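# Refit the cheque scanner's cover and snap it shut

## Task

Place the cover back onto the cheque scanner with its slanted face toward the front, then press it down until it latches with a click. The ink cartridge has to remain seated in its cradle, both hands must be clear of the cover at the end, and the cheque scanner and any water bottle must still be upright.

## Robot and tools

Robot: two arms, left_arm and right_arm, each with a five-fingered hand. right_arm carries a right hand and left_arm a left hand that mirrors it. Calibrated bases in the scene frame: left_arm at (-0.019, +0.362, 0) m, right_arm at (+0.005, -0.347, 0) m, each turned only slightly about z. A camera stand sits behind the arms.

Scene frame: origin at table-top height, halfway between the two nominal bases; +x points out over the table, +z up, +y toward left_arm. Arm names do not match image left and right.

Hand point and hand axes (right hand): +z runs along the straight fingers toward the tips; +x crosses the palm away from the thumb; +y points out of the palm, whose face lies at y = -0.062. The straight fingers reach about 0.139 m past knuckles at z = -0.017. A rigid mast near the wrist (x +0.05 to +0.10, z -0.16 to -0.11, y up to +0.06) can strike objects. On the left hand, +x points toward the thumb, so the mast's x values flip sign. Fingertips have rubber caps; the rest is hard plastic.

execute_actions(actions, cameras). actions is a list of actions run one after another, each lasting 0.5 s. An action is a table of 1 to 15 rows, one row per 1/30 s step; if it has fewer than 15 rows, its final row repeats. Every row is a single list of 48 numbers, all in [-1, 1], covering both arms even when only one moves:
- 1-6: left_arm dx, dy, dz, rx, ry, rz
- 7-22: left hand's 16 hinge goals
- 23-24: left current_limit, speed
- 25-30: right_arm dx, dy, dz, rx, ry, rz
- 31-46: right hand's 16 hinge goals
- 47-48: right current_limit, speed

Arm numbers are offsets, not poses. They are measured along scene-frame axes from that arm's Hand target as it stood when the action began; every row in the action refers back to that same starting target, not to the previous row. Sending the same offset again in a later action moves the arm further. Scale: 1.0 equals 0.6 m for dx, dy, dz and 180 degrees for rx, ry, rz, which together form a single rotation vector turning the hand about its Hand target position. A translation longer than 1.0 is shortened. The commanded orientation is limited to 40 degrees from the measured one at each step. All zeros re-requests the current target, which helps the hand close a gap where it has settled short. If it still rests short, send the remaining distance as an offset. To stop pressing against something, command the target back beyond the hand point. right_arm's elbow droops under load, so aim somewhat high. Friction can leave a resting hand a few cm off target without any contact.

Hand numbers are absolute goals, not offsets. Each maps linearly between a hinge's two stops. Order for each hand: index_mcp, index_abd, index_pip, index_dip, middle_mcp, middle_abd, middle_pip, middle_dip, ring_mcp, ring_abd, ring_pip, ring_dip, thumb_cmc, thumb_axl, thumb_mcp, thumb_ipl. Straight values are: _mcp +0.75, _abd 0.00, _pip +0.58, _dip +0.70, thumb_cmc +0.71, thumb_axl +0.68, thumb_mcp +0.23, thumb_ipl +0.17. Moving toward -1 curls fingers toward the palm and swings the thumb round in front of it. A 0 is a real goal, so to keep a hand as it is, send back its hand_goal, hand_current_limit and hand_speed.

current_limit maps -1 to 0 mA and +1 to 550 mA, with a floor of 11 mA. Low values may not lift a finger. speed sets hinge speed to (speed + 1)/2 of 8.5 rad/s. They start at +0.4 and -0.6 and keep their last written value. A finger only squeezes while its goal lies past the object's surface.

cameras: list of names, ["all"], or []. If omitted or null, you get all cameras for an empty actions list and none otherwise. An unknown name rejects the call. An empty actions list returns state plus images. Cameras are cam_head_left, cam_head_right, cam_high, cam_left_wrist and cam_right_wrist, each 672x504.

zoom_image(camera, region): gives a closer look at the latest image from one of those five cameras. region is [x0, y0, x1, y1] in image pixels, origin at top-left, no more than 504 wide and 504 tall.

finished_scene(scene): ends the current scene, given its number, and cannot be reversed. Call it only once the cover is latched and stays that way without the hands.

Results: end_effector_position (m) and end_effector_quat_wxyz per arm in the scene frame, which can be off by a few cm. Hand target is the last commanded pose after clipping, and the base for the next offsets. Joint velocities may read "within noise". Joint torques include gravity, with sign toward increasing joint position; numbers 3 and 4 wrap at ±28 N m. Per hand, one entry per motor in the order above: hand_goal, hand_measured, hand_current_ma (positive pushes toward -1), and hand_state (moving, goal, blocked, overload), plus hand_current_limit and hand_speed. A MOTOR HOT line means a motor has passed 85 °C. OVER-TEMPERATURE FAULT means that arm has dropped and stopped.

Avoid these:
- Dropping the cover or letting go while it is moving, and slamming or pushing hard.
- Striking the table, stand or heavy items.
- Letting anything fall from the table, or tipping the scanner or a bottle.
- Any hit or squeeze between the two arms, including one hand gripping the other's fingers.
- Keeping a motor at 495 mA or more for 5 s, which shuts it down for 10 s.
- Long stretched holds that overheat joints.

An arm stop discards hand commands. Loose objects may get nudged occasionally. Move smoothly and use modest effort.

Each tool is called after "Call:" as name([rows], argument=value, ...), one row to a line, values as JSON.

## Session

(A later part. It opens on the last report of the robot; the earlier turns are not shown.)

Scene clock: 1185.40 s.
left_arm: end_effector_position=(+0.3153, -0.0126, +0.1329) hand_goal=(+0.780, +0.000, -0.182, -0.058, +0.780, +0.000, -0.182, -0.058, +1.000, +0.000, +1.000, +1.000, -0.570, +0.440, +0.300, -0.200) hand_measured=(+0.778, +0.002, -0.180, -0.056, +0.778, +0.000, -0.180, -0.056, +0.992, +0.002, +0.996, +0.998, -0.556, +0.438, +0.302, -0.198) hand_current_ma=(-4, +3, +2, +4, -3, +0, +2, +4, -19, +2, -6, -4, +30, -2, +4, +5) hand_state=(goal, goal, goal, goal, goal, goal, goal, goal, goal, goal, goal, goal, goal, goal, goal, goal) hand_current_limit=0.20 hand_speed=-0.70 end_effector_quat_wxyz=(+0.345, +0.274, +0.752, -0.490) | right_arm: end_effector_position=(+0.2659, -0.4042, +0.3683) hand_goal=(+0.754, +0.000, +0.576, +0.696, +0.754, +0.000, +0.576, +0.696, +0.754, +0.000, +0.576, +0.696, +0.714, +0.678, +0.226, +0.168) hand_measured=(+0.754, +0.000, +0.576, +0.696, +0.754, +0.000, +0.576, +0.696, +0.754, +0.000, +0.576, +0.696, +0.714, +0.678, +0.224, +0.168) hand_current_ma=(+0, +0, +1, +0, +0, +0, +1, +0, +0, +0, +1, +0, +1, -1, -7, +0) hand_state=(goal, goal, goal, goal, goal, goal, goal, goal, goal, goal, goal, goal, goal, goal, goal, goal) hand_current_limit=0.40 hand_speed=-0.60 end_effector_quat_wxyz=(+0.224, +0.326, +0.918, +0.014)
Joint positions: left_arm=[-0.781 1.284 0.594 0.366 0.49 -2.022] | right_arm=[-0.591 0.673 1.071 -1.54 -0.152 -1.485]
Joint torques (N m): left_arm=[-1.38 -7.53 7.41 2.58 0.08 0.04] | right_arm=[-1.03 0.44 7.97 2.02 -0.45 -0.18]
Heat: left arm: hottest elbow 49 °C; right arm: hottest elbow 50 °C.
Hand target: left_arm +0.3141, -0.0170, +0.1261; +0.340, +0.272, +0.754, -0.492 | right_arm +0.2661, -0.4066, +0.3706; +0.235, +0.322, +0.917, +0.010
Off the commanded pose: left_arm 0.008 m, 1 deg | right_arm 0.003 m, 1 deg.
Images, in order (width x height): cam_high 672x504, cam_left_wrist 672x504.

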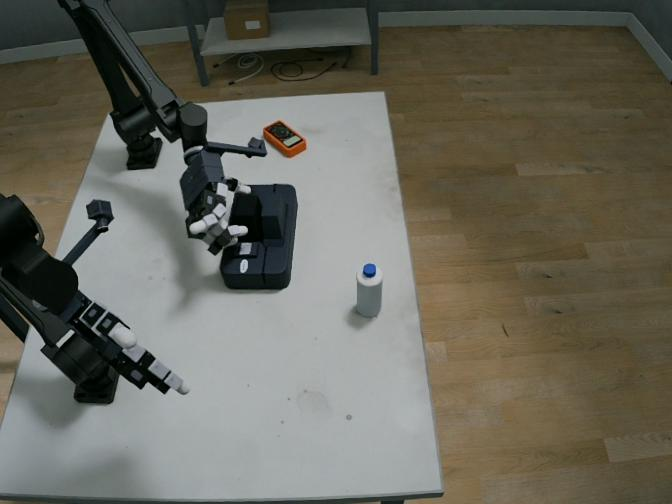

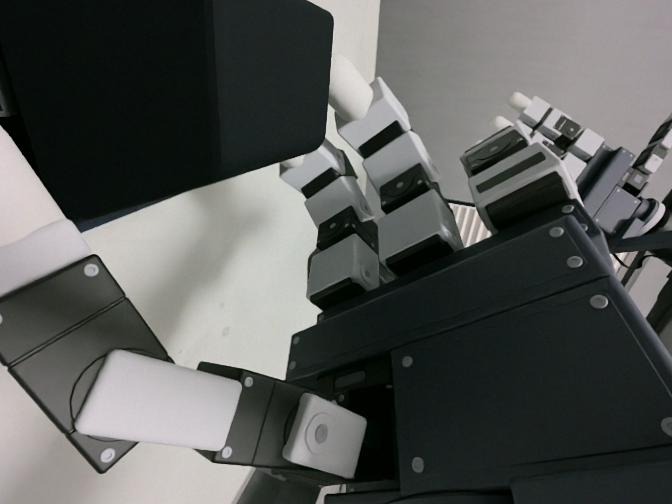

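Call:
execute_actions([
  [[-0.003,0.0,-0.003,0,0,0,0.68,0,-0.1825,-0.058,0.63,0,-0.1825,-0.058,1,0,1,1,-0.571,0.44,0.17,-0.25,0.2,-0.75,0,0,0,0,0,0,0.754,0,0.576,0.696,0.754,0,0.576,0.696,0.754,0,0.576,0.696,0.714,0.678,0.226,0.168,0.4,-0.6]],
  [[0.0,0.0,0.0,0,0,0,0.60,0,-0.1825,-0.058,0.55,0,-0.1825,-0.058,1,0,1,1,-0.571,0.44,0.03,-0.265,0.2,-0.8,0,0,0,0,0,0,0.754,0,0.576,0.696,0.754,0,0.576,0.696,0.754,0,0.576,0.696,0.714,0.678,0.226,0.168,0.4,-0.6]],
], cameras=["cam_high","cam_left_wrist"])

Call:
zoom_image(camera="cam_left_wrist", region=[0, 0, 400, 300])

Call:
zoom_image(camera="cam_high", region=[205, 170, 285, 250])

Scene clock: 1192.53 s.
left_arm: end_effector_position=(+0.3139, -0.0153, +0.1345) hand_goal=(+0.600, +0.000, -0.182, -0.058, +0.550, +0.000, -0.182, -0.058, +1.000, +0.000, +1.000, +1.000, -0.570, +0.440, +0.030, -0.264) hand_measured=(+0.656, +0.002, -0.166, -0.054, +0.572, +0.000, -0.174, -0.056, +0.992, +0.002, +0.996, +0.998, -0.556, +0.438, +0.152, -0.250) hand_current_ma=(+189, +3, +34, +7, +62, +0, +17, +4, -19, +2, -6, -4, +30, -2, +330, +46) hand_state=(blocked, goal, goal, goal, blocked, goal, goal, goal, goal, goal, goal, goal, goal, goal, blocked, goal) hand_current_limit=0.20 hand_speed=-0.80 end_effector_quat_wxyz=(+0.347, +0.275, +0.749, -0.493) | right_arm: end_effector_position=(+0.2659, -0.4042, +0.3683) hand_goal=(+0.754, +0.000, +0.576, +0.696, +0.754, +0.000, +0.576, +0.696, +0.754, +0.000, +0.576, +0.696, +0.714, +0.678, +0.226, +0.168) hand_measured=(+0.754, +0.000, +0.576, +0.696, +0.754, +0.000, +0.576, +0.696, +0.754, +0.000, +0.576, +0.696, +0.714, +0.678, +0.224, +0.168) hand_current_ma=(+0, +0, +1, +0, +0, +0, +1, +0, +0, +0, +1, +0, +1, -1, -7, +0) hand_state=(goal, goal, goal, goal, goal, goal, goal, goal, goal, goal, goal, goal, goal, goal, goal, goal) hand_current_limit=0.40 hand_speed=-0.60 end_effector_quat_wxyz=(+0.224, +0.326, +0.918, +0.014)
Joint positions: left_arm=[-0.787 1.285 0.594 0.375 0.486 -2.025] | right_arm=[-0.591 0.673 1.071 -1.54 -0.152 -1.485]
Joint torques (N m): left_arm=[-0.91 -8.12 7.24 2.35 0.02 0.05] | right_arm=[-0.97 0.38 7.95 2.02 -0.45 -0.18]
Heat: left arm: hottest elbow 49 °C; right arm: hottest elbow 50 °C.
Hand target: left_arm +0.3123, -0.0171, +0.1243; +0.340, +0.272, +0.754, -0.492 | right_arm +0.2661, -0.4066, +0.3706; +0.235, +0.322, +0.917, +0.010
Off the commanded pose: left_arm 0.010 m, 1 deg | right_arm 0.003 m, 1 deg.
Images, in order (width x height): cam_high 672x504, cam_left_wrist 672x504.

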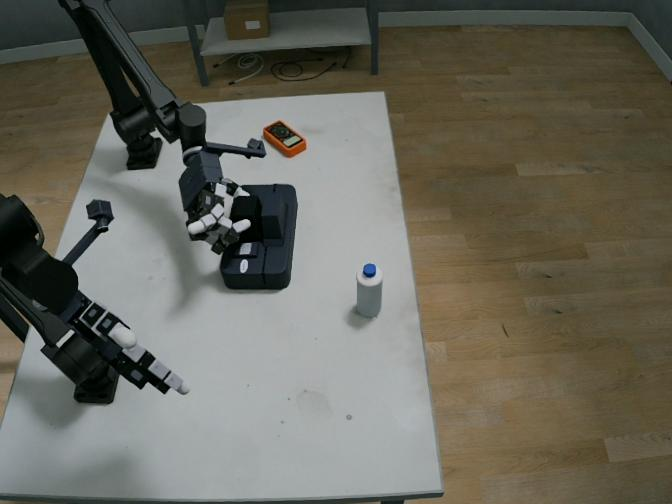

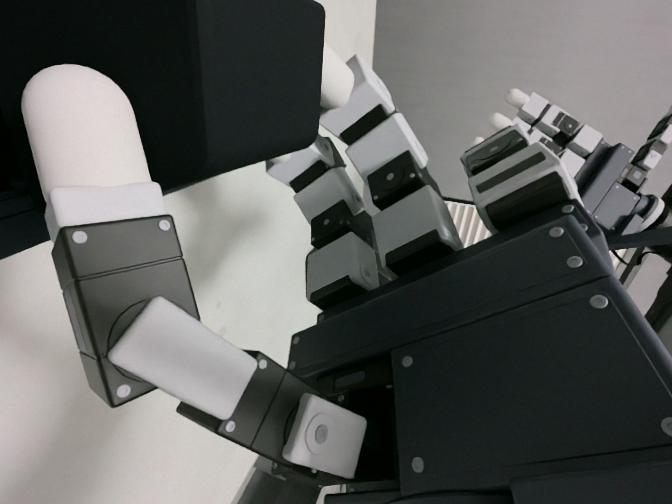

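Scaled by 1.260 from the camera's 672x504 image, which has a finer 960x720 frame.

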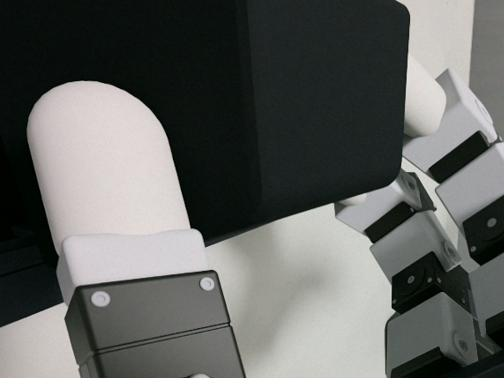

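Scaled by 6.300 from the camera's 672x504 image, which has a finer 960x720 frame.

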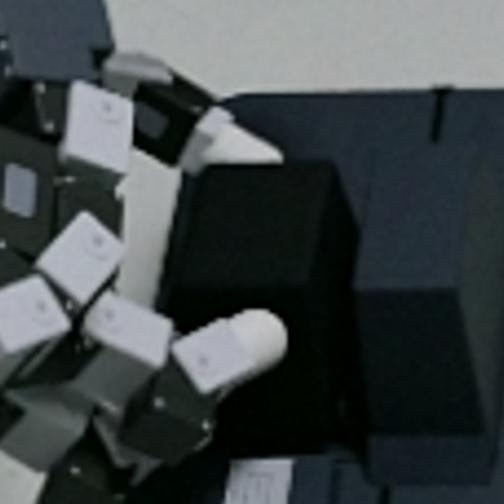

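Call:
execute_actions([
  [[0.0,0.0,0.0,0,0,0,0.60,0,-0.1825,-0.058,0.52,0,-0.1825,-0.058,1,0,1,1,-0.571,0.44,0.03,-0.265,0.2,-0.8,0,0,0,0,0,0,0.754,0,0.576,0.696,0.754,0,0.576,0.696,0.754,0,0.576,0.696,0.714,0.678,0.226,0.168,0.4,-0.6]],
  [[0.008,-0.004,0.05,0,0,0,0.60,0,-0.1825,-0.058,0.52,0,-0.1825,-0.058,1,0,1,1,-0.571,0.44,0.03,-0.265,0.2,-0.8,0,0,0,0,0,0,0.754,0,0.576,0.696,0.754,0,0.576,0.696,0.754,0,0.576,0.696,0.714,0.678,0.226,0.168,0.4,-0.6]],
  [[0.004,-0.002,0.015,0,0,0,0.60,0,-0.1825,-0.058,0.52,0,-0.1825,-0.058,1,0,1,1,-0.571,0.44,0.03,-0.265,0.2,-0.8,0,0,0,0,0,0,0.754,0,0.576,0.696,0.754,0,0.576,0.696,0.754,0,0.576,0.696,0.714,0.678,0.226,0.168,0.4,-0.6]],
], cameras=["cam_high","cam_left_wrist"])

Call:
zoom_image(camera="cam_left_wrist", region=[0, 0, 400, 300])

Call:
zoom_image(camera="cam_high", region=[205, 170, 285, 250])

Scene clock: 1200.97 s.
left_arm: end_effector_position=(+0.3105, -0.0138, +0.1388) hand_goal=(+0.600, +0.000, -0.182, -0.058, +0.520, +0.000, -0.182, -0.058, +1.000, +0.000, +1.000, +1.000, -0.570, +0.440, +0.030, -0.264) hand_measured=(+0.652, +0.000, -0.156, -0.044, +0.564, +0.000, -0.168, -0.056, +0.992, +0.002, +0.996, +0.998, -0.550, +0.440, +0.146, -0.246) hand_current_ma=(+171, +0, +67, +30, +144, +1, +33, +3, -19, +2, -6, -4, +48, -1, +330, +65) hand_state=(blocked, goal, blocked, goal, blocked, goal, goal, goal, goal, goal, goal, goal, goal, goal, blocked, goal) hand_current_limit=0.20 hand_speed=-0.80 end_effector_quat_wxyz=(+0.325, +0.275, +0.764, -0.485) | right_arm: end_effector_position=(+0.2659, -0.4042, +0.3683) hand_goal=(+0.754, +0.000, +0.576, +0.696, +0.754, +0.000, +0.576, +0.696, +0.754, +0.000, +0.576, +0.696, +0.714, +0.678, +0.226, +0.168) hand_measured=(+0.754, +0.000, +0.576, +0.696, +0.754, +0.000, +0.576, +0.696, +0.754, +0.000, +0.576, +0.696, +0.714, +0.678, +0.224, +0.168) hand_current_ma=(+0, +0, +1, +0, +0, +0, +1, +0, +0, +0, +1, +0, +1, -1, -7, +0) hand_state=(goal, goal, goal, goal, goal, goal, goal, goal, goal, goal, goal, goal, goal, goal, goal, goal) hand_current_limit=0.40 hand_speed=-0.60 end_effector_quat_wxyz=(+0.224, +0.326, +0.918, +0.014)
Joint positions: left_arm=[-0.788 1.26 0.628 0.262 0.493 -2.024] | right_arm=[-0.591 0.673 1.071 -1.54 -0.152 -1.485]
Joint torques (N m): left_arm=[-0.73 -11.34 10.17 1.61 0.05 0.07] | right_arm=[-0.97 0.44 7.97 2.02 -0.45 -0.17]
Heat: left arm: hottest elbow 49 °C; right arm: hottest elbow 50 °C.
Hand target: left_arm +0.3194, -0.0208, +0.1633; +0.340, +0.273, +0.754, -0.492 | right_arm +0.2661, -0.4066, +0.3706; +0.235, +0.322, +0.917, +0.010
Off the commanded pose: left_arm 0.027 m, 2 deg | right_arm 0.003 m, 1 deg.
Images, in order (width x height): cam_high 672x504, cam_left_wrist 672x504.

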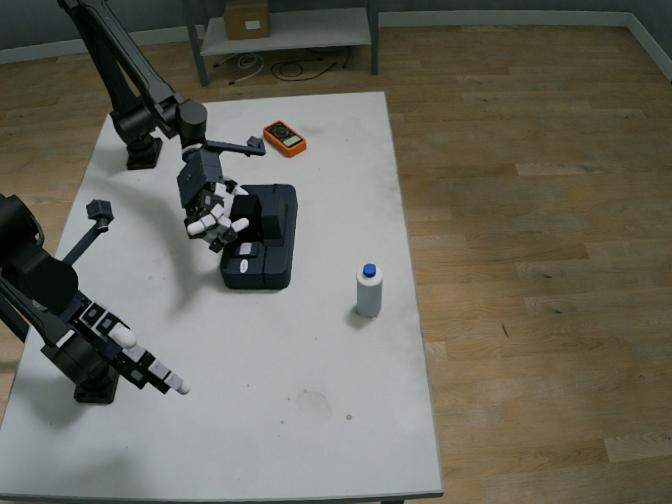

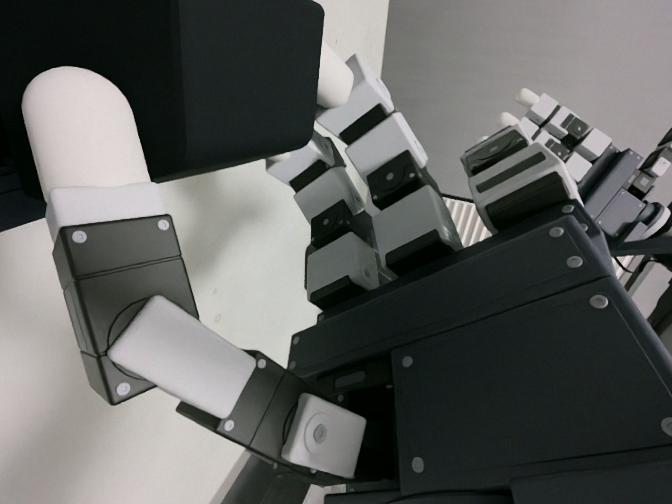

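Scaled by 1.260 from the camera's 672x504 image, which has a finer 960x720 frame.

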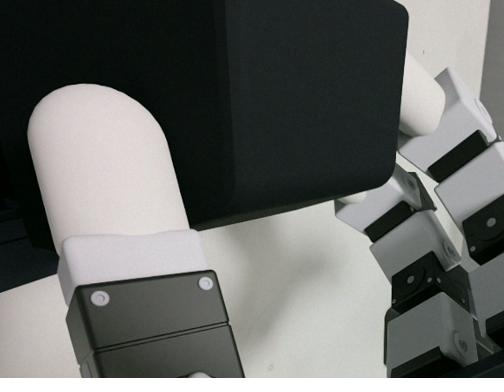

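Scaled by 6.300 from the camera's 672x504 image, which has a finer 960x720 frame.

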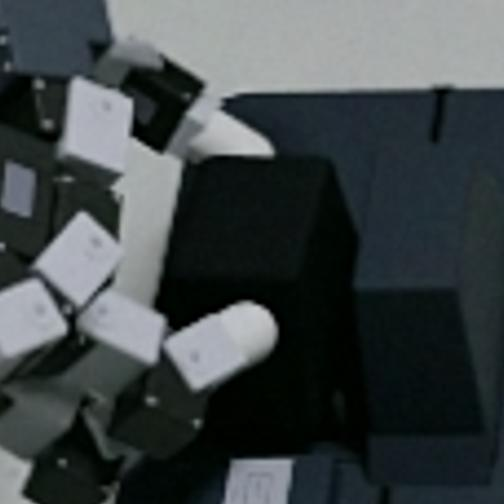

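Call:
execute_actions([
  [[0.010,0.010,0.018,0,0.006,0.011,0.58,0,-0.1825,-0.058,0.50,0,-0.1825,-0.058,1,0,1,1,-0.571,0.44,0.0,-0.265,0.3,-0.8,0,0,0,0,0,0,0.754,0,0.576,0.696,0.754,0,0.576,0.696,0.754,0,0.576,0.696,0.714,0.678,0.226,0.168,0.4,-0.6]],
  [[0.006,0.010,0.0,0,0.006,0.011,0.58,0,-0.1825,-0.058,0.50,0,-0.1825,-0.058,1,0,1,1,-0.571,0.44,0.0,-0.265,0.3,-0.8,0,0,0,0,0,0,0.754,0,0.576,0.696,0.754,0,0.576,0.696,0.754,0,0.576,0.696,0.714,0.678,0.226,0.168,0.4,-0.6]],
], cameras=["cam_high","cam_left_wrist"])

Call:
zoom_image(camera="cam_left_wrist", region=[0, 0, 400, 300])

Call:
zoom_image(camera="cam_high", region=[225, 170, 285, 250])

Scene clock: 1208.73 s.
left_arm: end_effector_position=(+0.3152, +0.0000, +0.1430) hand_goal=(+0.580, +0.000, -0.182, -0.058, +0.500, +0.000, -0.182, -0.058, +1.000, +0.000, +1.000, +1.000, -0.570, +0.440, +0.000, -0.264) hand_measured=(+0.646, -0.002, -0.154, -0.044, +0.550, +0.002, -0.162, -0.050, +0.992, +0.002, +0.996, +0.998, -0.546, +0.436, +0.146, -0.242) hand_current_ma=(+232, -1, +75, +32, +168, +2, +51, +15, -19, +2, -6, -4, +62, -7, +357, +78) hand_state=(blocked, goal, blocked, goal, blocked, goal, blocked, goal, goal, goal, goal, goal, blocked, goal, blocked, blocked) hand_current_limit=0.30 hand_speed=-0.80 end_effector_quat_wxyz=(+0.321, +0.240, +0.783, -0.475) | right_arm: end_effector_position=(+0.2659, -0.4042, +0.3683) hand_goal=(+0.754, +0.000, +0.576, +0.696, +0.754, +0.000, +0.576, +0.696, +0.754, +0.000, +0.576, +0.696, +0.714, +0.678, +0.226, +0.168) hand_measured=(+0.754, +0.000, +0.576, +0.696, +0.754, +0.000, +0.576, +0.696, +0.754, +0.000, +0.576, +0.696, +0.714, +0.678, +0.224, +0.168) hand_current_ma=(+0, +0, +1, +0, +0, +0, +1, +0, +0, +0, +1, +0, +1, -1, -7, +0) hand_state=(goal, goal, goal, goal, goal, goal, goal, goal, goal, goal, goal, goal, goal, goal, goal, goal) hand_current_limit=0.40 hand_speed=-0.60 end_effector_quat_wxyz=(+0.224, +0.326, +0.918, +0.014)
Joint positions: left_arm=[-0.77 1.23 0.64 0.198 0.457 -2.069] | right_arm=[-0.591 0.673 1.071 -1.54 -0.152 -1.485]
Joint torques (N m): left_arm=[-0.32 -10.58 11.3 1.77 0.02 0.1] | right_arm=[-0.91 0.38 7.92 2.02 -0.45 -0.18]
Heat: left arm: hottest elbow 50 °C; right arm: hottest elbow 50 °C.
Hand target: left_arm +0.3291, -0.0087, +0.1742; +0.342, +0.237, +0.769, -0.485 | right_arm +0.2661, -0.4066, +0.3706; +0.235, +0.322, +0.917, +0.010
Off the commanded pose: left_arm 0.035 m, 3 deg | right_arm 0.003 m, 1 deg.
Images, in order (width x height): cam_high 672x504, cam_left_wrist 672x504.

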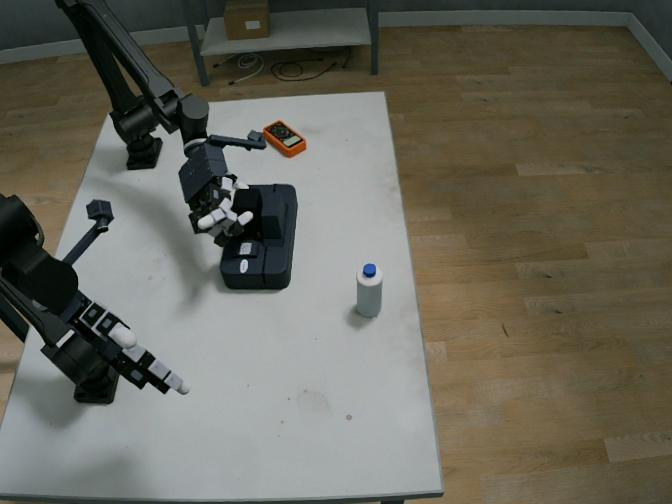

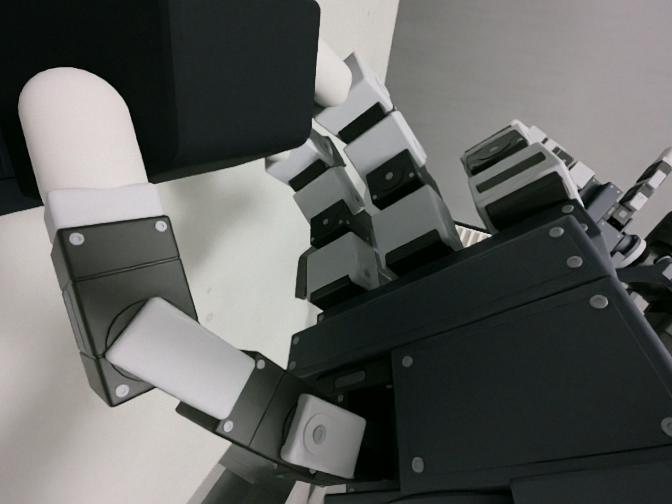

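Scaled by 1.260 from the camera's 672x504 image, which has a finer 960x720 frame.

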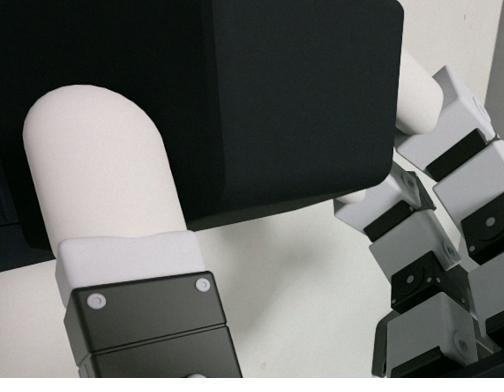

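Scaled by 6.300 from the camera's 672x504 image, which has a finer 960x720 frame.

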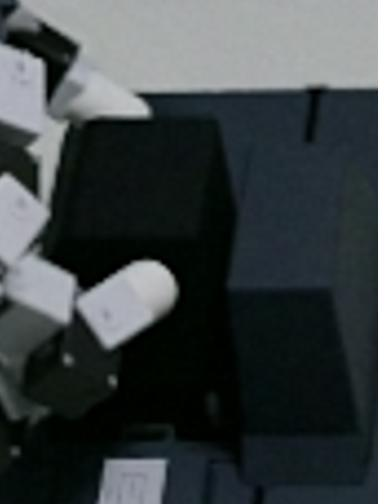

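Call:
zoom_image(camera="cam_high", region=[232, 222, 268, 246])

Call:
zoom_image(camera="cam_left_wrist", region=[0, 100, 60, 220])

Scaled by 14.000 from the camera's 672x504 image, which has a finer 960x720 frame.

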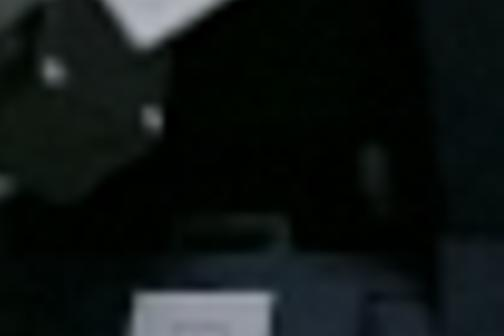

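Scaled by 4.200 from the camera's 672x504 image, which has a finer 960x720 frame.

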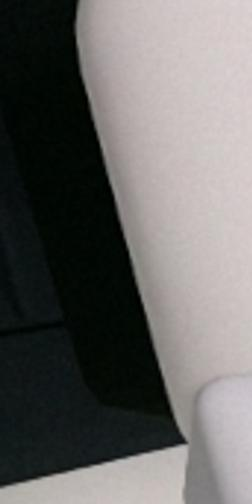

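Call:
execute_actions([
  [[-0.002,-0.002,-0.035,0.02,0,0,0.58,0,-0.1825,-0.058,0.50,0,-0.1825,-0.058,1,0,1,1,-0.571,0.44,0.0,-0.265,0.3,-0.8,0,0,0,0,0,0,0.754,0,0.576,0.696,0.754,0,0.576,0.696,0.754,0,0.576,0.696,0.714,0.678,0.226,0.168,0.4,-0.6]],
], cameras=["cam_high","cam_left_wrist"])

Call:
zoom_image(camera="cam_left_wrist", region=[0, 0, 400, 300])

Call:
zoom_image(camera="cam_high", region=[225, 170, 285, 250])

Call:
zoom_image(camera="cam_high", region=[232, 222, 268, 246])

Scene clock: 1230.87 s.
left_arm: end_effector_position=(+0.3178, +0.0037, +0.1404) hand_goal=(+0.580, +0.000, -0.182, -0.058, +0.500, +0.000, -0.182, -0.058, +1.000, +0.000, +1.000, +1.000, -0.570, +0.440, +0.000, -0.264) hand_measured=(+0.644, -0.002, -0.154, -0.044, +0.550, +0.002, -0.160, -0.050, +0.992, +0.002, +0.996, +0.998, -0.548, +0.436, +0.146, -0.242) hand_current_ma=(+229, -1, +75, +32, +168, +2, +55, +16, -19, +2, -6, -4, +55, -9, +357, +78) hand_state=(blocked, goal, blocked, goal, blocked, goal, blocked, goal, goal, goal, goal, goal, blocked, goal, blocked, blocked) hand_current_limit=0.30 hand_speed=-0.80 end_effector_quat_wxyz=(+0.326, +0.240, +0.791, -0.459) | right_arm: end_effector_position=(+0.2659, -0.4042, +0.3683) hand_goal=(+0.754, +0.000, +0.576, +0.696, +0.754, +0.000, +0.576, +0.696, +0.754, +0.000, +0.576, +0.696, +0.714, +0.678, +0.226, +0.168) hand_measured=(+0.754, +0.000, +0.576, +0.696, +0.754, +0.000, +0.576, +0.696, +0.754, +0.000, +0.576, +0.696, +0.714, +0.678, +0.224, +0.168) hand_current_ma=(+0, +0, +1, +0, +0, +0, +1, +0, +0, +0, +1, +0, +1, -1, -7, +0) hand_state=(goal, goal, goal, goal, goal, goal, goal, goal, goal, goal, goal, goal, goal, goal, goal, goal) hand_current_limit=0.40 hand_speed=-0.60 end_effector_quat_wxyz=(+0.224, +0.326, +0.918, +0.014)
Joint positions: left_arm=[-0.776 1.232 0.645 0.174 0.423 -2.052] | right_arm=[-0.591 0.673 1.071 -1.54 -0.152 -1.485]
Joint torques (N m): left_arm=[-1.2 -7.53 11.02 1.8 0 0.29] | right_arm=[-1.03 0.44 7.95 2.03 -0.44 -0.19]
Heat: left arm: hottest elbow 53 °C; right arm: hottest elbow 50 °C.
Hand target: left_arm +0.3278, -0.0099, +0.1532; +0.335, +0.247, +0.784, -0.460 | right_arm +0.2661, -0.4066, +0.3706; +0.235, +0.322, +0.917, +0.010
Off the commanded pose: left_arm 0.021 m, 2 deg | right_arm 0.003 m, 1 deg.
Images, in order (width x height): cam_high 672x504, cam_left_wrist 672x504.

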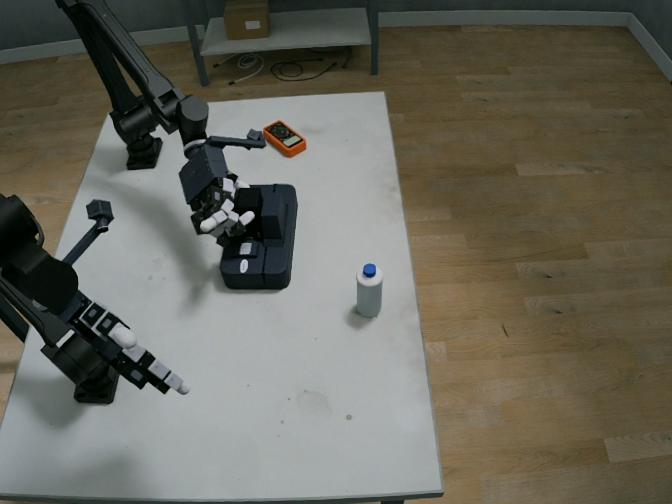

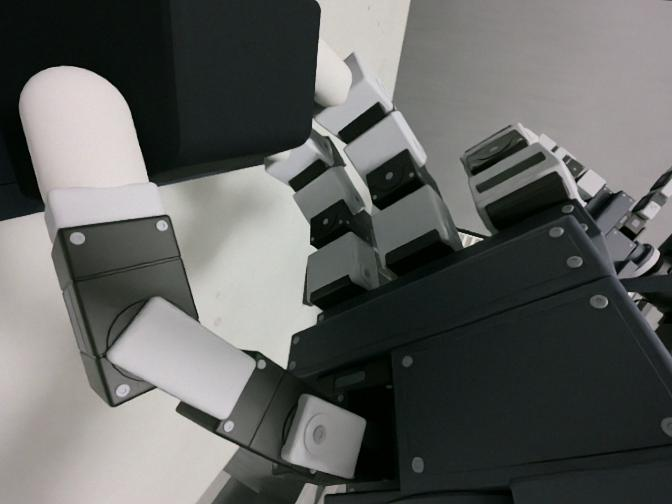

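Scaled by 1.260 from the camera's 672x504 image, which has a finer 960x720 frame.

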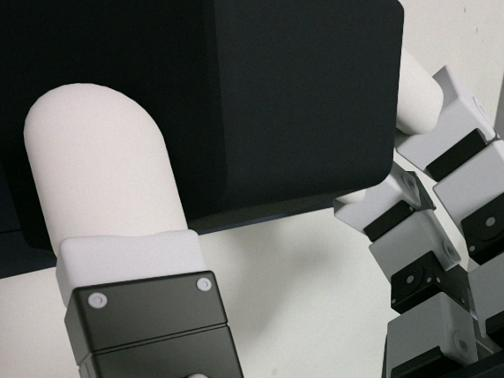

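Scaled by 6.300 from the camera's 672x504 image, which has a finer 960x720 frame.

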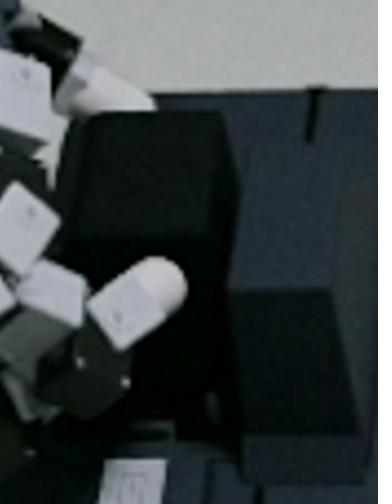

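Scaled by 14.000 from the camera's 672x504 image, which has a finer 960x720 frame.

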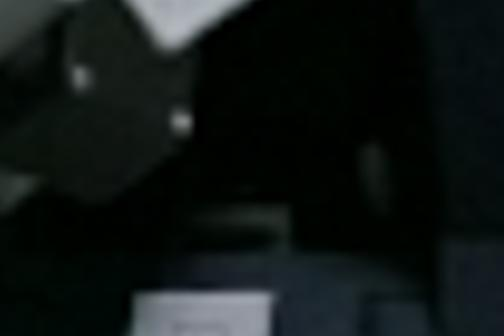

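Call:
execute_actions([
  [[0.003,-0.018,-0.004,0.0,0,0,0.58,0,-0.1825,-0.058,0.50,0,-0.1825,-0.058,1,0,1,1,-0.571,0.44,0.0,-0.265,0.3,-0.8,0,0,0,0,0,0,0.754,0,0.576,0.696,0.754,0,0.576,0.696,0.754,0,0.576,0.696,0.714,0.678,0.226,0.168,0.4,-0.6]],
], cameras=["cam_high","cam_left_wrist"])

Call:
zoom_image(camera="cam_high", region=[225, 170, 285, 250])

Call:
zoom_image(camera="cam_high", region=[232, 222, 268, 246])

Scene clock: 1235.10 s.
left_arm: end_effector_position=(+0.3193, -0.0050, +0.1376) hand_goal=(+0.580, +0.000, -0.182, -0.058, +0.500, +0.000, -0.182, -0.058, +1.000, +0.000, +1.000, +1.000, -0.570, +0.440, +0.000, -0.264) hand_measured=(+0.638, +0.002, -0.154, -0.044, +0.550, +0.002, -0.154, -0.048, +0.992, +0.002, +0.996, +0.998, -0.566, +0.432, +0.146, -0.242) hand_current_ma=(+195, +2, +75, +32, +167, +2, +71, +23, -19, +2, -6, -4, +8, -20, +358, +81) hand_state=(blocked, goal, blocked, goal, blocked, goal, blocked, goal, goal, goal, goal, goal, goal, goal, blocked, blocked) hand_current_limit=0.30 hand_speed=-0.80 end_effector_quat_wxyz=(+0.325, +0.242, +0.793, -0.455) | right_arm: end_effector_position=(+0.2659, -0.4042, +0.3683) hand_goal=(+0.754, +0.000, +0.576, +0.696, +0.754, +0.000, +0.576, +0.696, +0.754, +0.000, +0.576, +0.696, +0.714, +0.678, +0.226, +0.168) hand_measured=(+0.754, +0.000, +0.576, +0.696, +0.754, +0.000, +0.576, +0.696, +0.754, +0.000, +0.576, +0.696, +0.714, +0.678, +0.224, +0.168) hand_current_ma=(+0, +0, +1, +0, +0, +0, +1, +0, +0, +0, +1, +0, +1, -1, -7, +0) hand_state=(goal, goal, goal, goal, goal, goal, goal, goal, goal, goal, goal, goal, goal, goal, goal, goal) hand_current_limit=0.40 hand_speed=-0.60 end_effector_quat_wxyz=(+0.224, +0.326, +0.918, +0.014)
Joint positions: left_arm=[-0.792 1.259 0.664 0.174 0.406 -2.051] | right_arm=[-0.591 0.673 1.071 -1.54 -0.152 -1.485]
Joint torques (N m): left_arm=[-1.79 -7.88 11.1 2.28 0.17 0.2] | right_arm=[-0.91 0.38 7.95 2.03 -0.44 -0.18]
Heat: left arm: hottest elbow 53 °C; right arm: hottest elbow 50 °C.
Hand target: left_arm +0.3296, -0.0207, +0.1508; +0.335, +0.247, +0.784, -0.460 | right_arm +0.2661, -0.4066, +0.3706; +0.235, +0.322, +0.917, +0.010
Off the commanded pose: left_arm 0.023 m, 2 deg | right_arm 0.003 m, 1 deg.
Images, in order (width x height): cam_high 672x504, cam_left_wrist 672x504.

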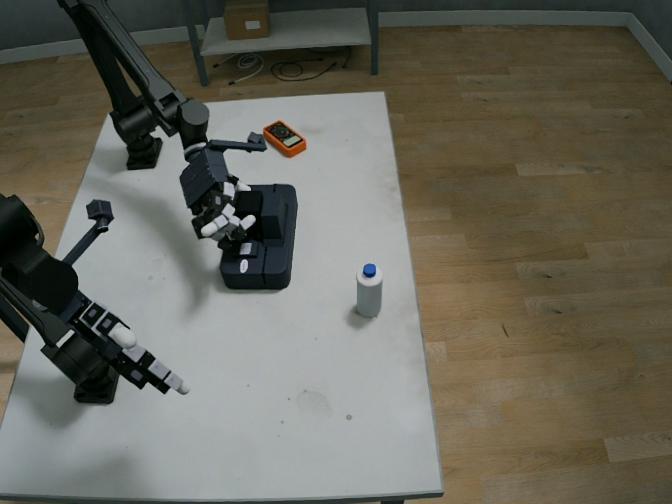

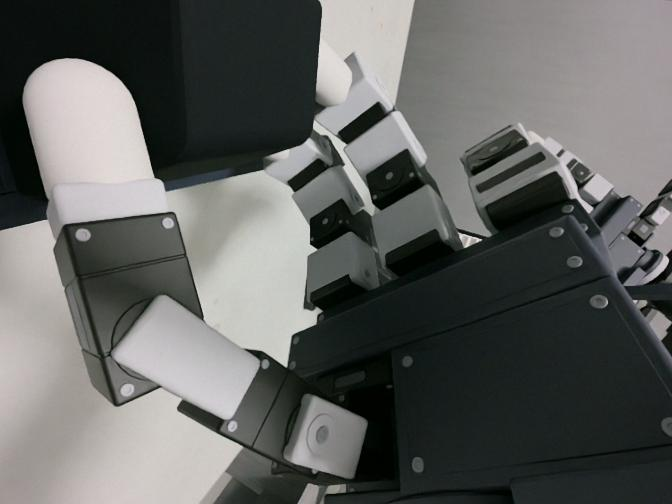

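Scaled by 6.300 from the camera's 672x504 image, which has a finer 960x720 frame.

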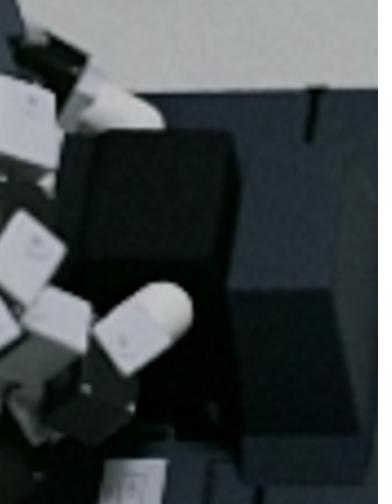

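Scaled by 14.000 from the camera's 672x504 image, which has a finer 960x720 frame.

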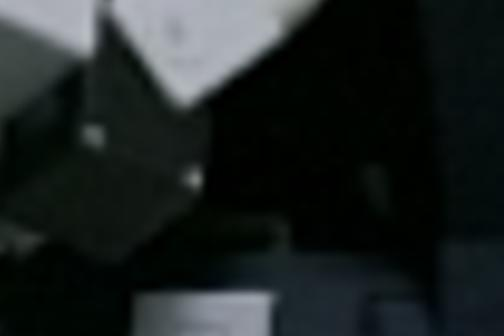

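Call:
execute_actions([
  [[-0.004,0.006,-0.025,0.0,0,0,0.58,0,-0.1825,-0.058,0.50,0,-0.1825,-0.058,1,0,1,1,-0.571,0.44,0.0,-0.265,0.3,-0.8,0,0,0,0,0,0,0.754,0,0.576,0.696,0.754,0,0.576,0.696,0.754,0,0.576,0.696,0.714,0.678,0.226,0.168,0.4,-0.6]],
], cameras=["cam_high","cam_left_wrist"])

Call:
zoom_image(camera="cam_high", region=[225, 170, 285, 250])

Call:
zoom_image(camera="cam_high", region=[232, 222, 268, 246])

Scene clock: 1245.80 s.
left_arm: end_effector_position=(+0.3236, -0.0094, +0.1375) hand_goal=(+0.580, +0.000, -0.182, -0.058, +0.500, +0.000, -0.182, -0.058, +1.000, +0.000, +1.000, +1.000, -0.570, +0.440, +0.000, -0.264) hand_measured=(+0.634, +0.004, -0.154, -0.046, +0.550, +0.002, -0.152, -0.044, +0.992, +0.002, +0.996, +0.998, -0.572, +0.430, +0.146, -0.242) hand_current_ma=(+184, +6, +75, +27, +162, +2, +80, +33, -19, +2, -6, -4, -4, -27, +358, +81) hand_state=(blocked, goal, blocked, goal, blocked, goal, blocked, goal, goal, goal, goal, goal, goal, goal, blocked, blocked) hand_current_limit=0.30 hand_speed=-0.80 end_effector_quat_wxyz=(+0.332, +0.242, +0.787, -0.459) | right_arm: end_effector_position=(+0.2659, -0.4042, +0.3683) hand_goal=(+0.754, +0.000, +0.576, +0.696, +0.754, +0.000, +0.576, +0.696, +0.754, +0.000, +0.576, +0.696, +0.714, +0.678, +0.226, +0.168) hand_measured=(+0.754, +0.000, +0.576, +0.696, +0.754, +0.000, +0.576, +0.696, +0.754, +0.000, +0.576, +0.696, +0.714, +0.678, +0.224, +0.168) hand_current_ma=(+0, +0, +1, +0, +0, +0, +1, +0, +0, +0, +1, +0, +1, -1, -7, +0) hand_state=(goal, goal, goal, goal, goal, goal, goal, goal, goal, goal, goal, goal, goal, goal, goal, goal) hand_current_limit=0.40 hand_speed=-0.60 end_effector_quat_wxyz=(+0.224, +0.326, +0.918, +0.014)
Joint positions: left_arm=[-0.792 1.276 0.664 0.212 0.406 -2.051] | right_arm=[-0.591 0.673 1.071 -1.54 -0.152 -1.485]
Joint torques (N m): left_arm=[-1.9 -8.12 8.64 2.7 0.16 0.28] | right_arm=[-1.03 0.38 7.97 2.03 -0.44 -0.18]
Heat: left arm: hottest elbow 52 °C; right arm: hottest elbow 50 °C.
Hand target: left_arm +0.3272, -0.0171, +0.1357; +0.335, +0.247, +0.784, -0.460 | right_arm +0.2661, -0.4066, +0.3706; +0.235, +0.322, +0.917, +0.010
Off the commanded pose: left_arm 0.009 m, 1 deg | right_arm 0.003 m, 1 deg.
Images, in order (width x height): cam_high 672x504, cam_left_wrist 672x504.

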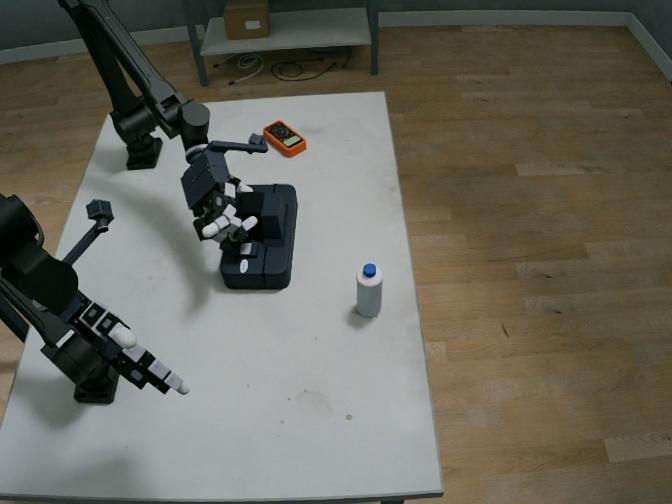

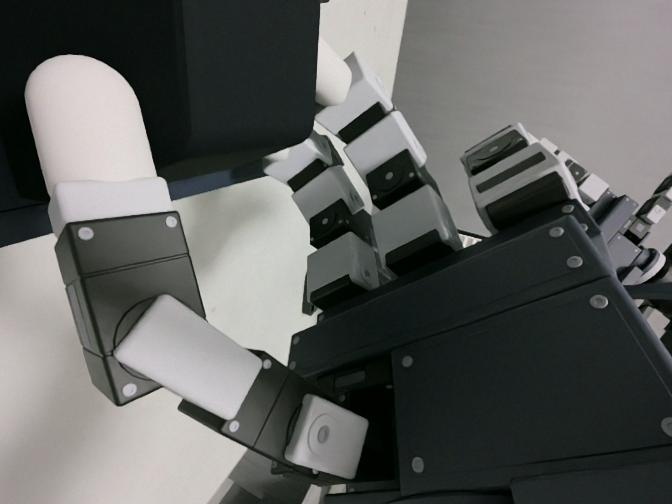

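Scaled by 6.300 from the camera's 672x504 image, which has a finer 960x720 frame.

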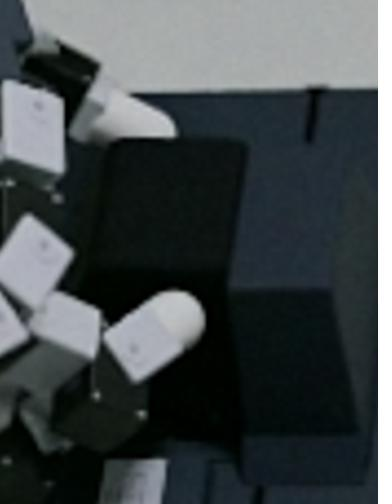

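Scaled by 14.000 from the camera's 672x504 image, which has a finer 960x720 frame.

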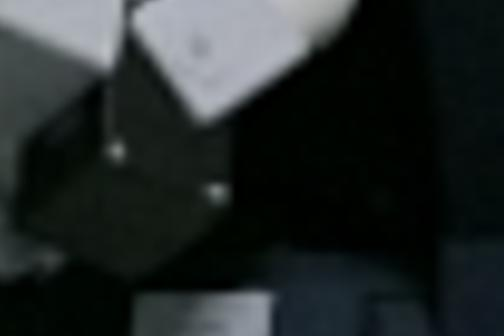

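Call:
execute_actions([
  [[-0.008,0.003,-0.015,0.0,0,0,0.58,0,-0.1825,-0.058,0.50,0,-0.1825,-0.058,1,0,1,1,-0.571,0.44,0.0,-0.265,0.3,-0.8,0,0,0,0,0,0,0.754,0,0.576,0.696,0.754,0,0.576,0.696,0.754,0,0.576,0.696,0.714,0.678,0.226,0.168,0.4,-0.6]],
], cameras=["cam_high","cam_left_wrist"])

Call:
zoom_image(camera="cam_high", region=[225, 170, 285, 250])

Call:
zoom_image(camera="cam_high", region=[232, 222, 268, 246])

Scene clock: 1250.63 s.
left_arm: end_effector_position=(+0.3234, -0.0095, +0.1371) hand_goal=(+0.580, +0.000, -0.182, -0.058, +0.500, +0.000, -0.182, -0.058, +1.000, +0.000, +1.000, +1.000, -0.570, +0.440, +0.000, -0.264) hand_measured=(+0.632, +0.004, -0.154, -0.050, +0.548, +0.002, -0.152, -0.044, +0.992, +0.002, +0.996, +0.998, -0.576, +0.426, +0.146, -0.242) hand_current_ma=(+171, +6, +74, +13, +157, +2, +80, +34, -19, +2, -6, -4, -13, -38, +357, +83) hand_state=(blocked, goal, blocked, goal, blocked, goal, blocked, goal, goal, goal, goal, goal, goal, goal, blocked, blocked) hand_current_limit=0.30 hand_speed=-0.80 end_effector_quat_wxyz=(+0.340, +0.243, +0.783, -0.462) | right_arm: end_effector_position=(+0.2659, -0.4042, +0.3683) hand_goal=(+0.754, +0.000, +0.576, +0.696, +0.754, +0.000, +0.576, +0.696, +0.754, +0.000, +0.576, +0.696, +0.714, +0.678, +0.226, +0.168) hand_measured=(+0.754, +0.000, +0.576, +0.696, +0.754, +0.000, +0.576, +0.696, +0.754, +0.000, +0.576, +0.696, +0.714, +0.678, +0.224, +0.168) hand_current_ma=(+0, +0, +1, +0, +0, +0, +1, +0, +0, +0, +1, +0, +1, -1, -7, +0) hand_state=(goal, goal, goal, goal, goal, goal, goal, goal, goal, goal, goal, goal, goal, goal, goal, goal) hand_current_limit=0.40 hand_speed=-0.60 end_effector_quat_wxyz=(+0.224, +0.326, +0.918, +0.014)
Joint positions: left_arm=[-0.794 1.277 0.651 0.244 0.4 -2.051] | right_arm=[-0.591 0.673 1.071 -1.54 -0.152 -1.485]
Joint torques (N m): left_arm=[-1.49 -7.77 7.8 2.63 0.13 0.19] | right_arm=[-0.91 0.38 7.95 2.04 -0.45 -0.18]
Heat: left arm: hottest elbow 51 °C; right arm: hottest elbow 50 °C.
Hand target: left_arm +0.3226, -0.0153, +0.1268; +0.335, +0.247, +0.784, -0.460 | right_arm +0.2661, -0.4066, +0.3706; +0.235, +0.322, +0.917, +0.010
Off the commanded pose: left_arm 0.012 m, 1 deg | right_arm 0.003 m, 1 deg.
Images, in order (width x height): cam_high 672x504, cam_left_wrist 672x504.

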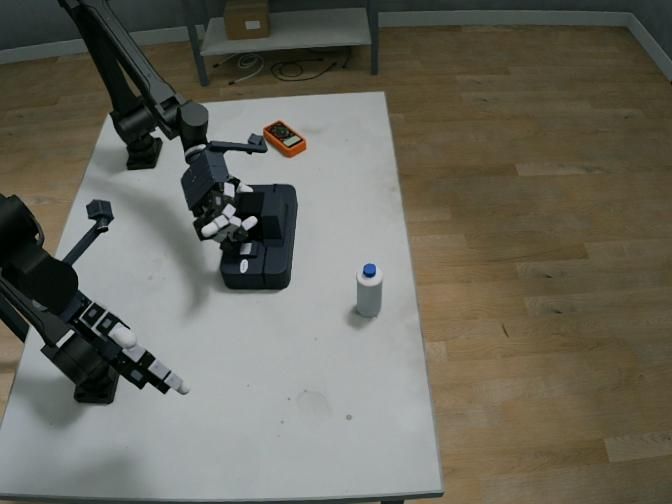

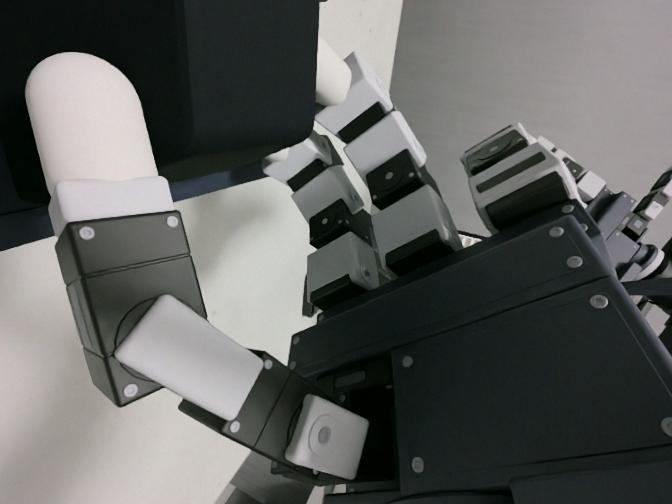

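Scaled by 6.300 from the camera's 672x504 image, which has a finer 960x720 frame.

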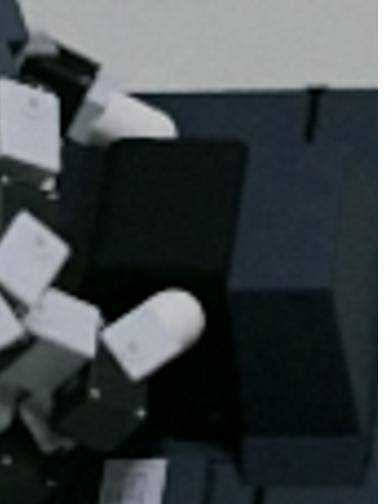

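Scaled by 14.000 from the camera's 672x504 image, which has a finer 960x720 frame.

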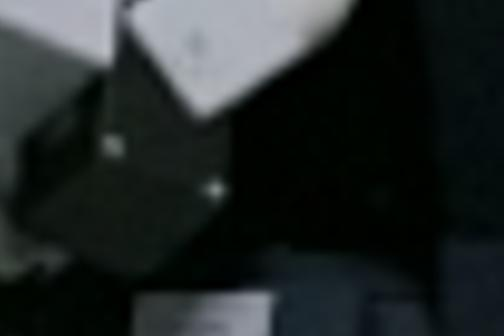

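Call:
execute_actions([
  [[-0.010,-0.001,0.010,0.0,0,0,0.58,0,-0.1825,-0.058,0.50,0,-0.1825,-0.058,1,0,1,1,-0.571,0.44,0.0,-0.265,0.3,-0.8,0,0,0,0,0,0,0.754,0,0.576,0.696,0.754,0,0.576,0.696,0.754,0,0.576,0.696,0.714,0.678,0.226,0.168,0.4,-0.6]],
  [[0.0,-0.0,-0.012,0.0,0,0,0.58,0,-0.1825,-0.058,0.50,0,-0.1825,-0.058,1,0,1,1,-0.571,0.44,0.0,-0.265,0.3,-0.8,0,0,0,0,0,0,0.754,0,0.576,0.696,0.754,0,0.576,0.696,0.754,0,0.576,0.696,0.714,0.678,0.226,0.168,0.4,-0.6]],
], cameras=["cam_high"])

Call:
zoom_image(camera="cam_high", region=[225, 170, 285, 250])

Call:
zoom_image(camera="cam_high", region=[232, 222, 268, 246])

Scene clock: 1270.40 s.
left_arm: end_effector_position=(+0.3222, -0.0101, +0.1364) hand_goal=(+0.580, +0.000, -0.182, -0.058, +0.500, +0.000, -0.182, -0.058, +1.000, +0.000, +1.000, +1.000, -0.570, +0.440, +0.000, -0.264) hand_measured=(+0.628, +0.004, -0.154, -0.052, +0.546, +0.002, -0.152, -0.044, +0.992, +0.002, +0.996, +0.998, -0.580, +0.426, +0.146, -0.236) hand_current_ma=(+158, +6, +73, +13, +151, +2, +80, +34, -19, +2, -6, -4, -21, -41, +358, +103) hand_state=(blocked, goal, blocked, goal, blocked, goal, blocked, goal, goal, goal, goal, goal, goal, goal, blocked, blocked) hand_current_limit=0.30 hand_speed=-0.80 end_effector_quat_wxyz=(+0.345, +0.242, +0.782, -0.459) | right_arm: end_effector_position=(+0.2659, -0.4042, +0.3683) hand_goal=(+0.754, +0.000, +0.576, +0.696, +0.754, +0.000, +0.576, +0.696, +0.754, +0.000, +0.576, +0.696, +0.714, +0.678, +0.226, +0.168) hand_measured=(+0.754, +0.000, +0.576, +0.696, +0.754, +0.000, +0.576, +0.696, +0.754, +0.000, +0.576, +0.696, +0.714, +0.678, +0.224, +0.168) hand_current_ma=(+0, +0, +1, +0, +0, +0, +1, +0, +0, +0, +1, +0, +1, -1, -7, +0) hand_state=(goal, goal, goal, goal, goal, goal, goal, goal, goal, goal, goal, goal, goal, goal, goal, goal) hand_current_limit=0.40 hand_speed=-0.60 end_effector_quat_wxyz=(+0.224, +0.326, +0.918, +0.014)
Joint positions: left_arm=[-0.803 1.277 0.645 0.256 0.385 -2.051] | right_arm=[-0.591 0.673 1.071 -1.54 -0.152 -1.485]
Joint torques (N m): left_arm=[-2.2 -7.94 7.34 2.29 0.33 0.13] | right_arm=[-1.08 0.5 7.95 2 -0.44 -0.18]
Heat: left arm: hottest elbow 50 °C; right arm: hottest elbow 50 °C.
Hand target: left_arm +0.3165, -0.0160, +0.1256; +0.335, +0.248, +0.784, -0.460 | right_arm +0.2661, -0.4066, +0.3706; +0.235, +0.322, +0.917, +0.010
Off the commanded pose: left_arm 0.014 m, 1 deg | right_arm 0.003 m, 1 deg.
Images, in order (width x height): cam_high 672x504.

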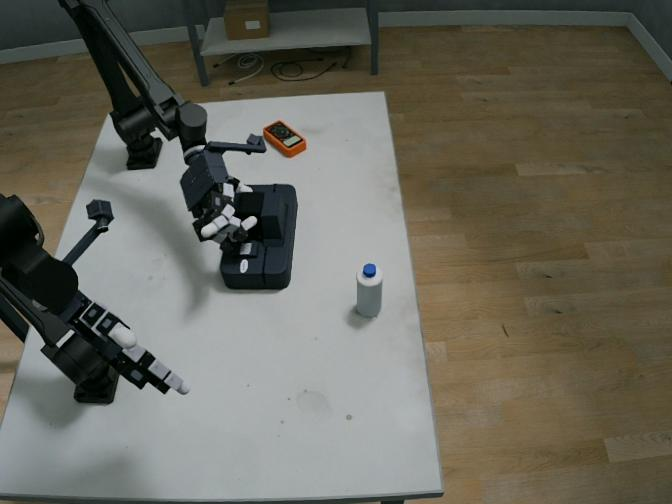

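Scaled by 6.300 from the camera's 672x504 image, which has a finer 960x720 frame.

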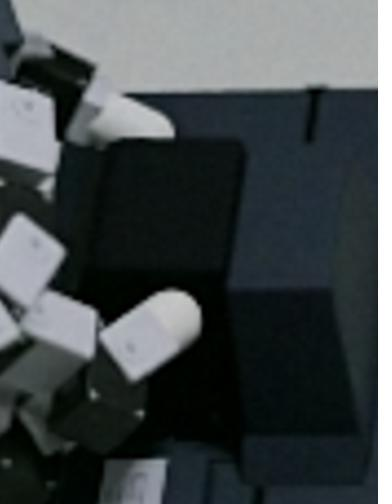

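Scaled by 14.000 from the camera's 672x504 image, which has a finer 960x720 frame.

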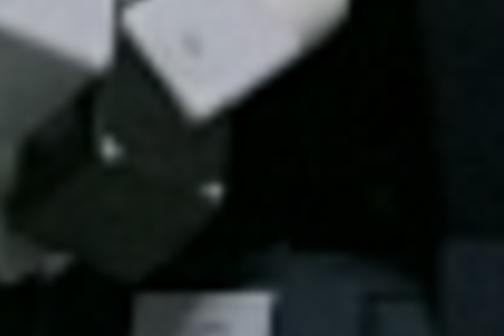

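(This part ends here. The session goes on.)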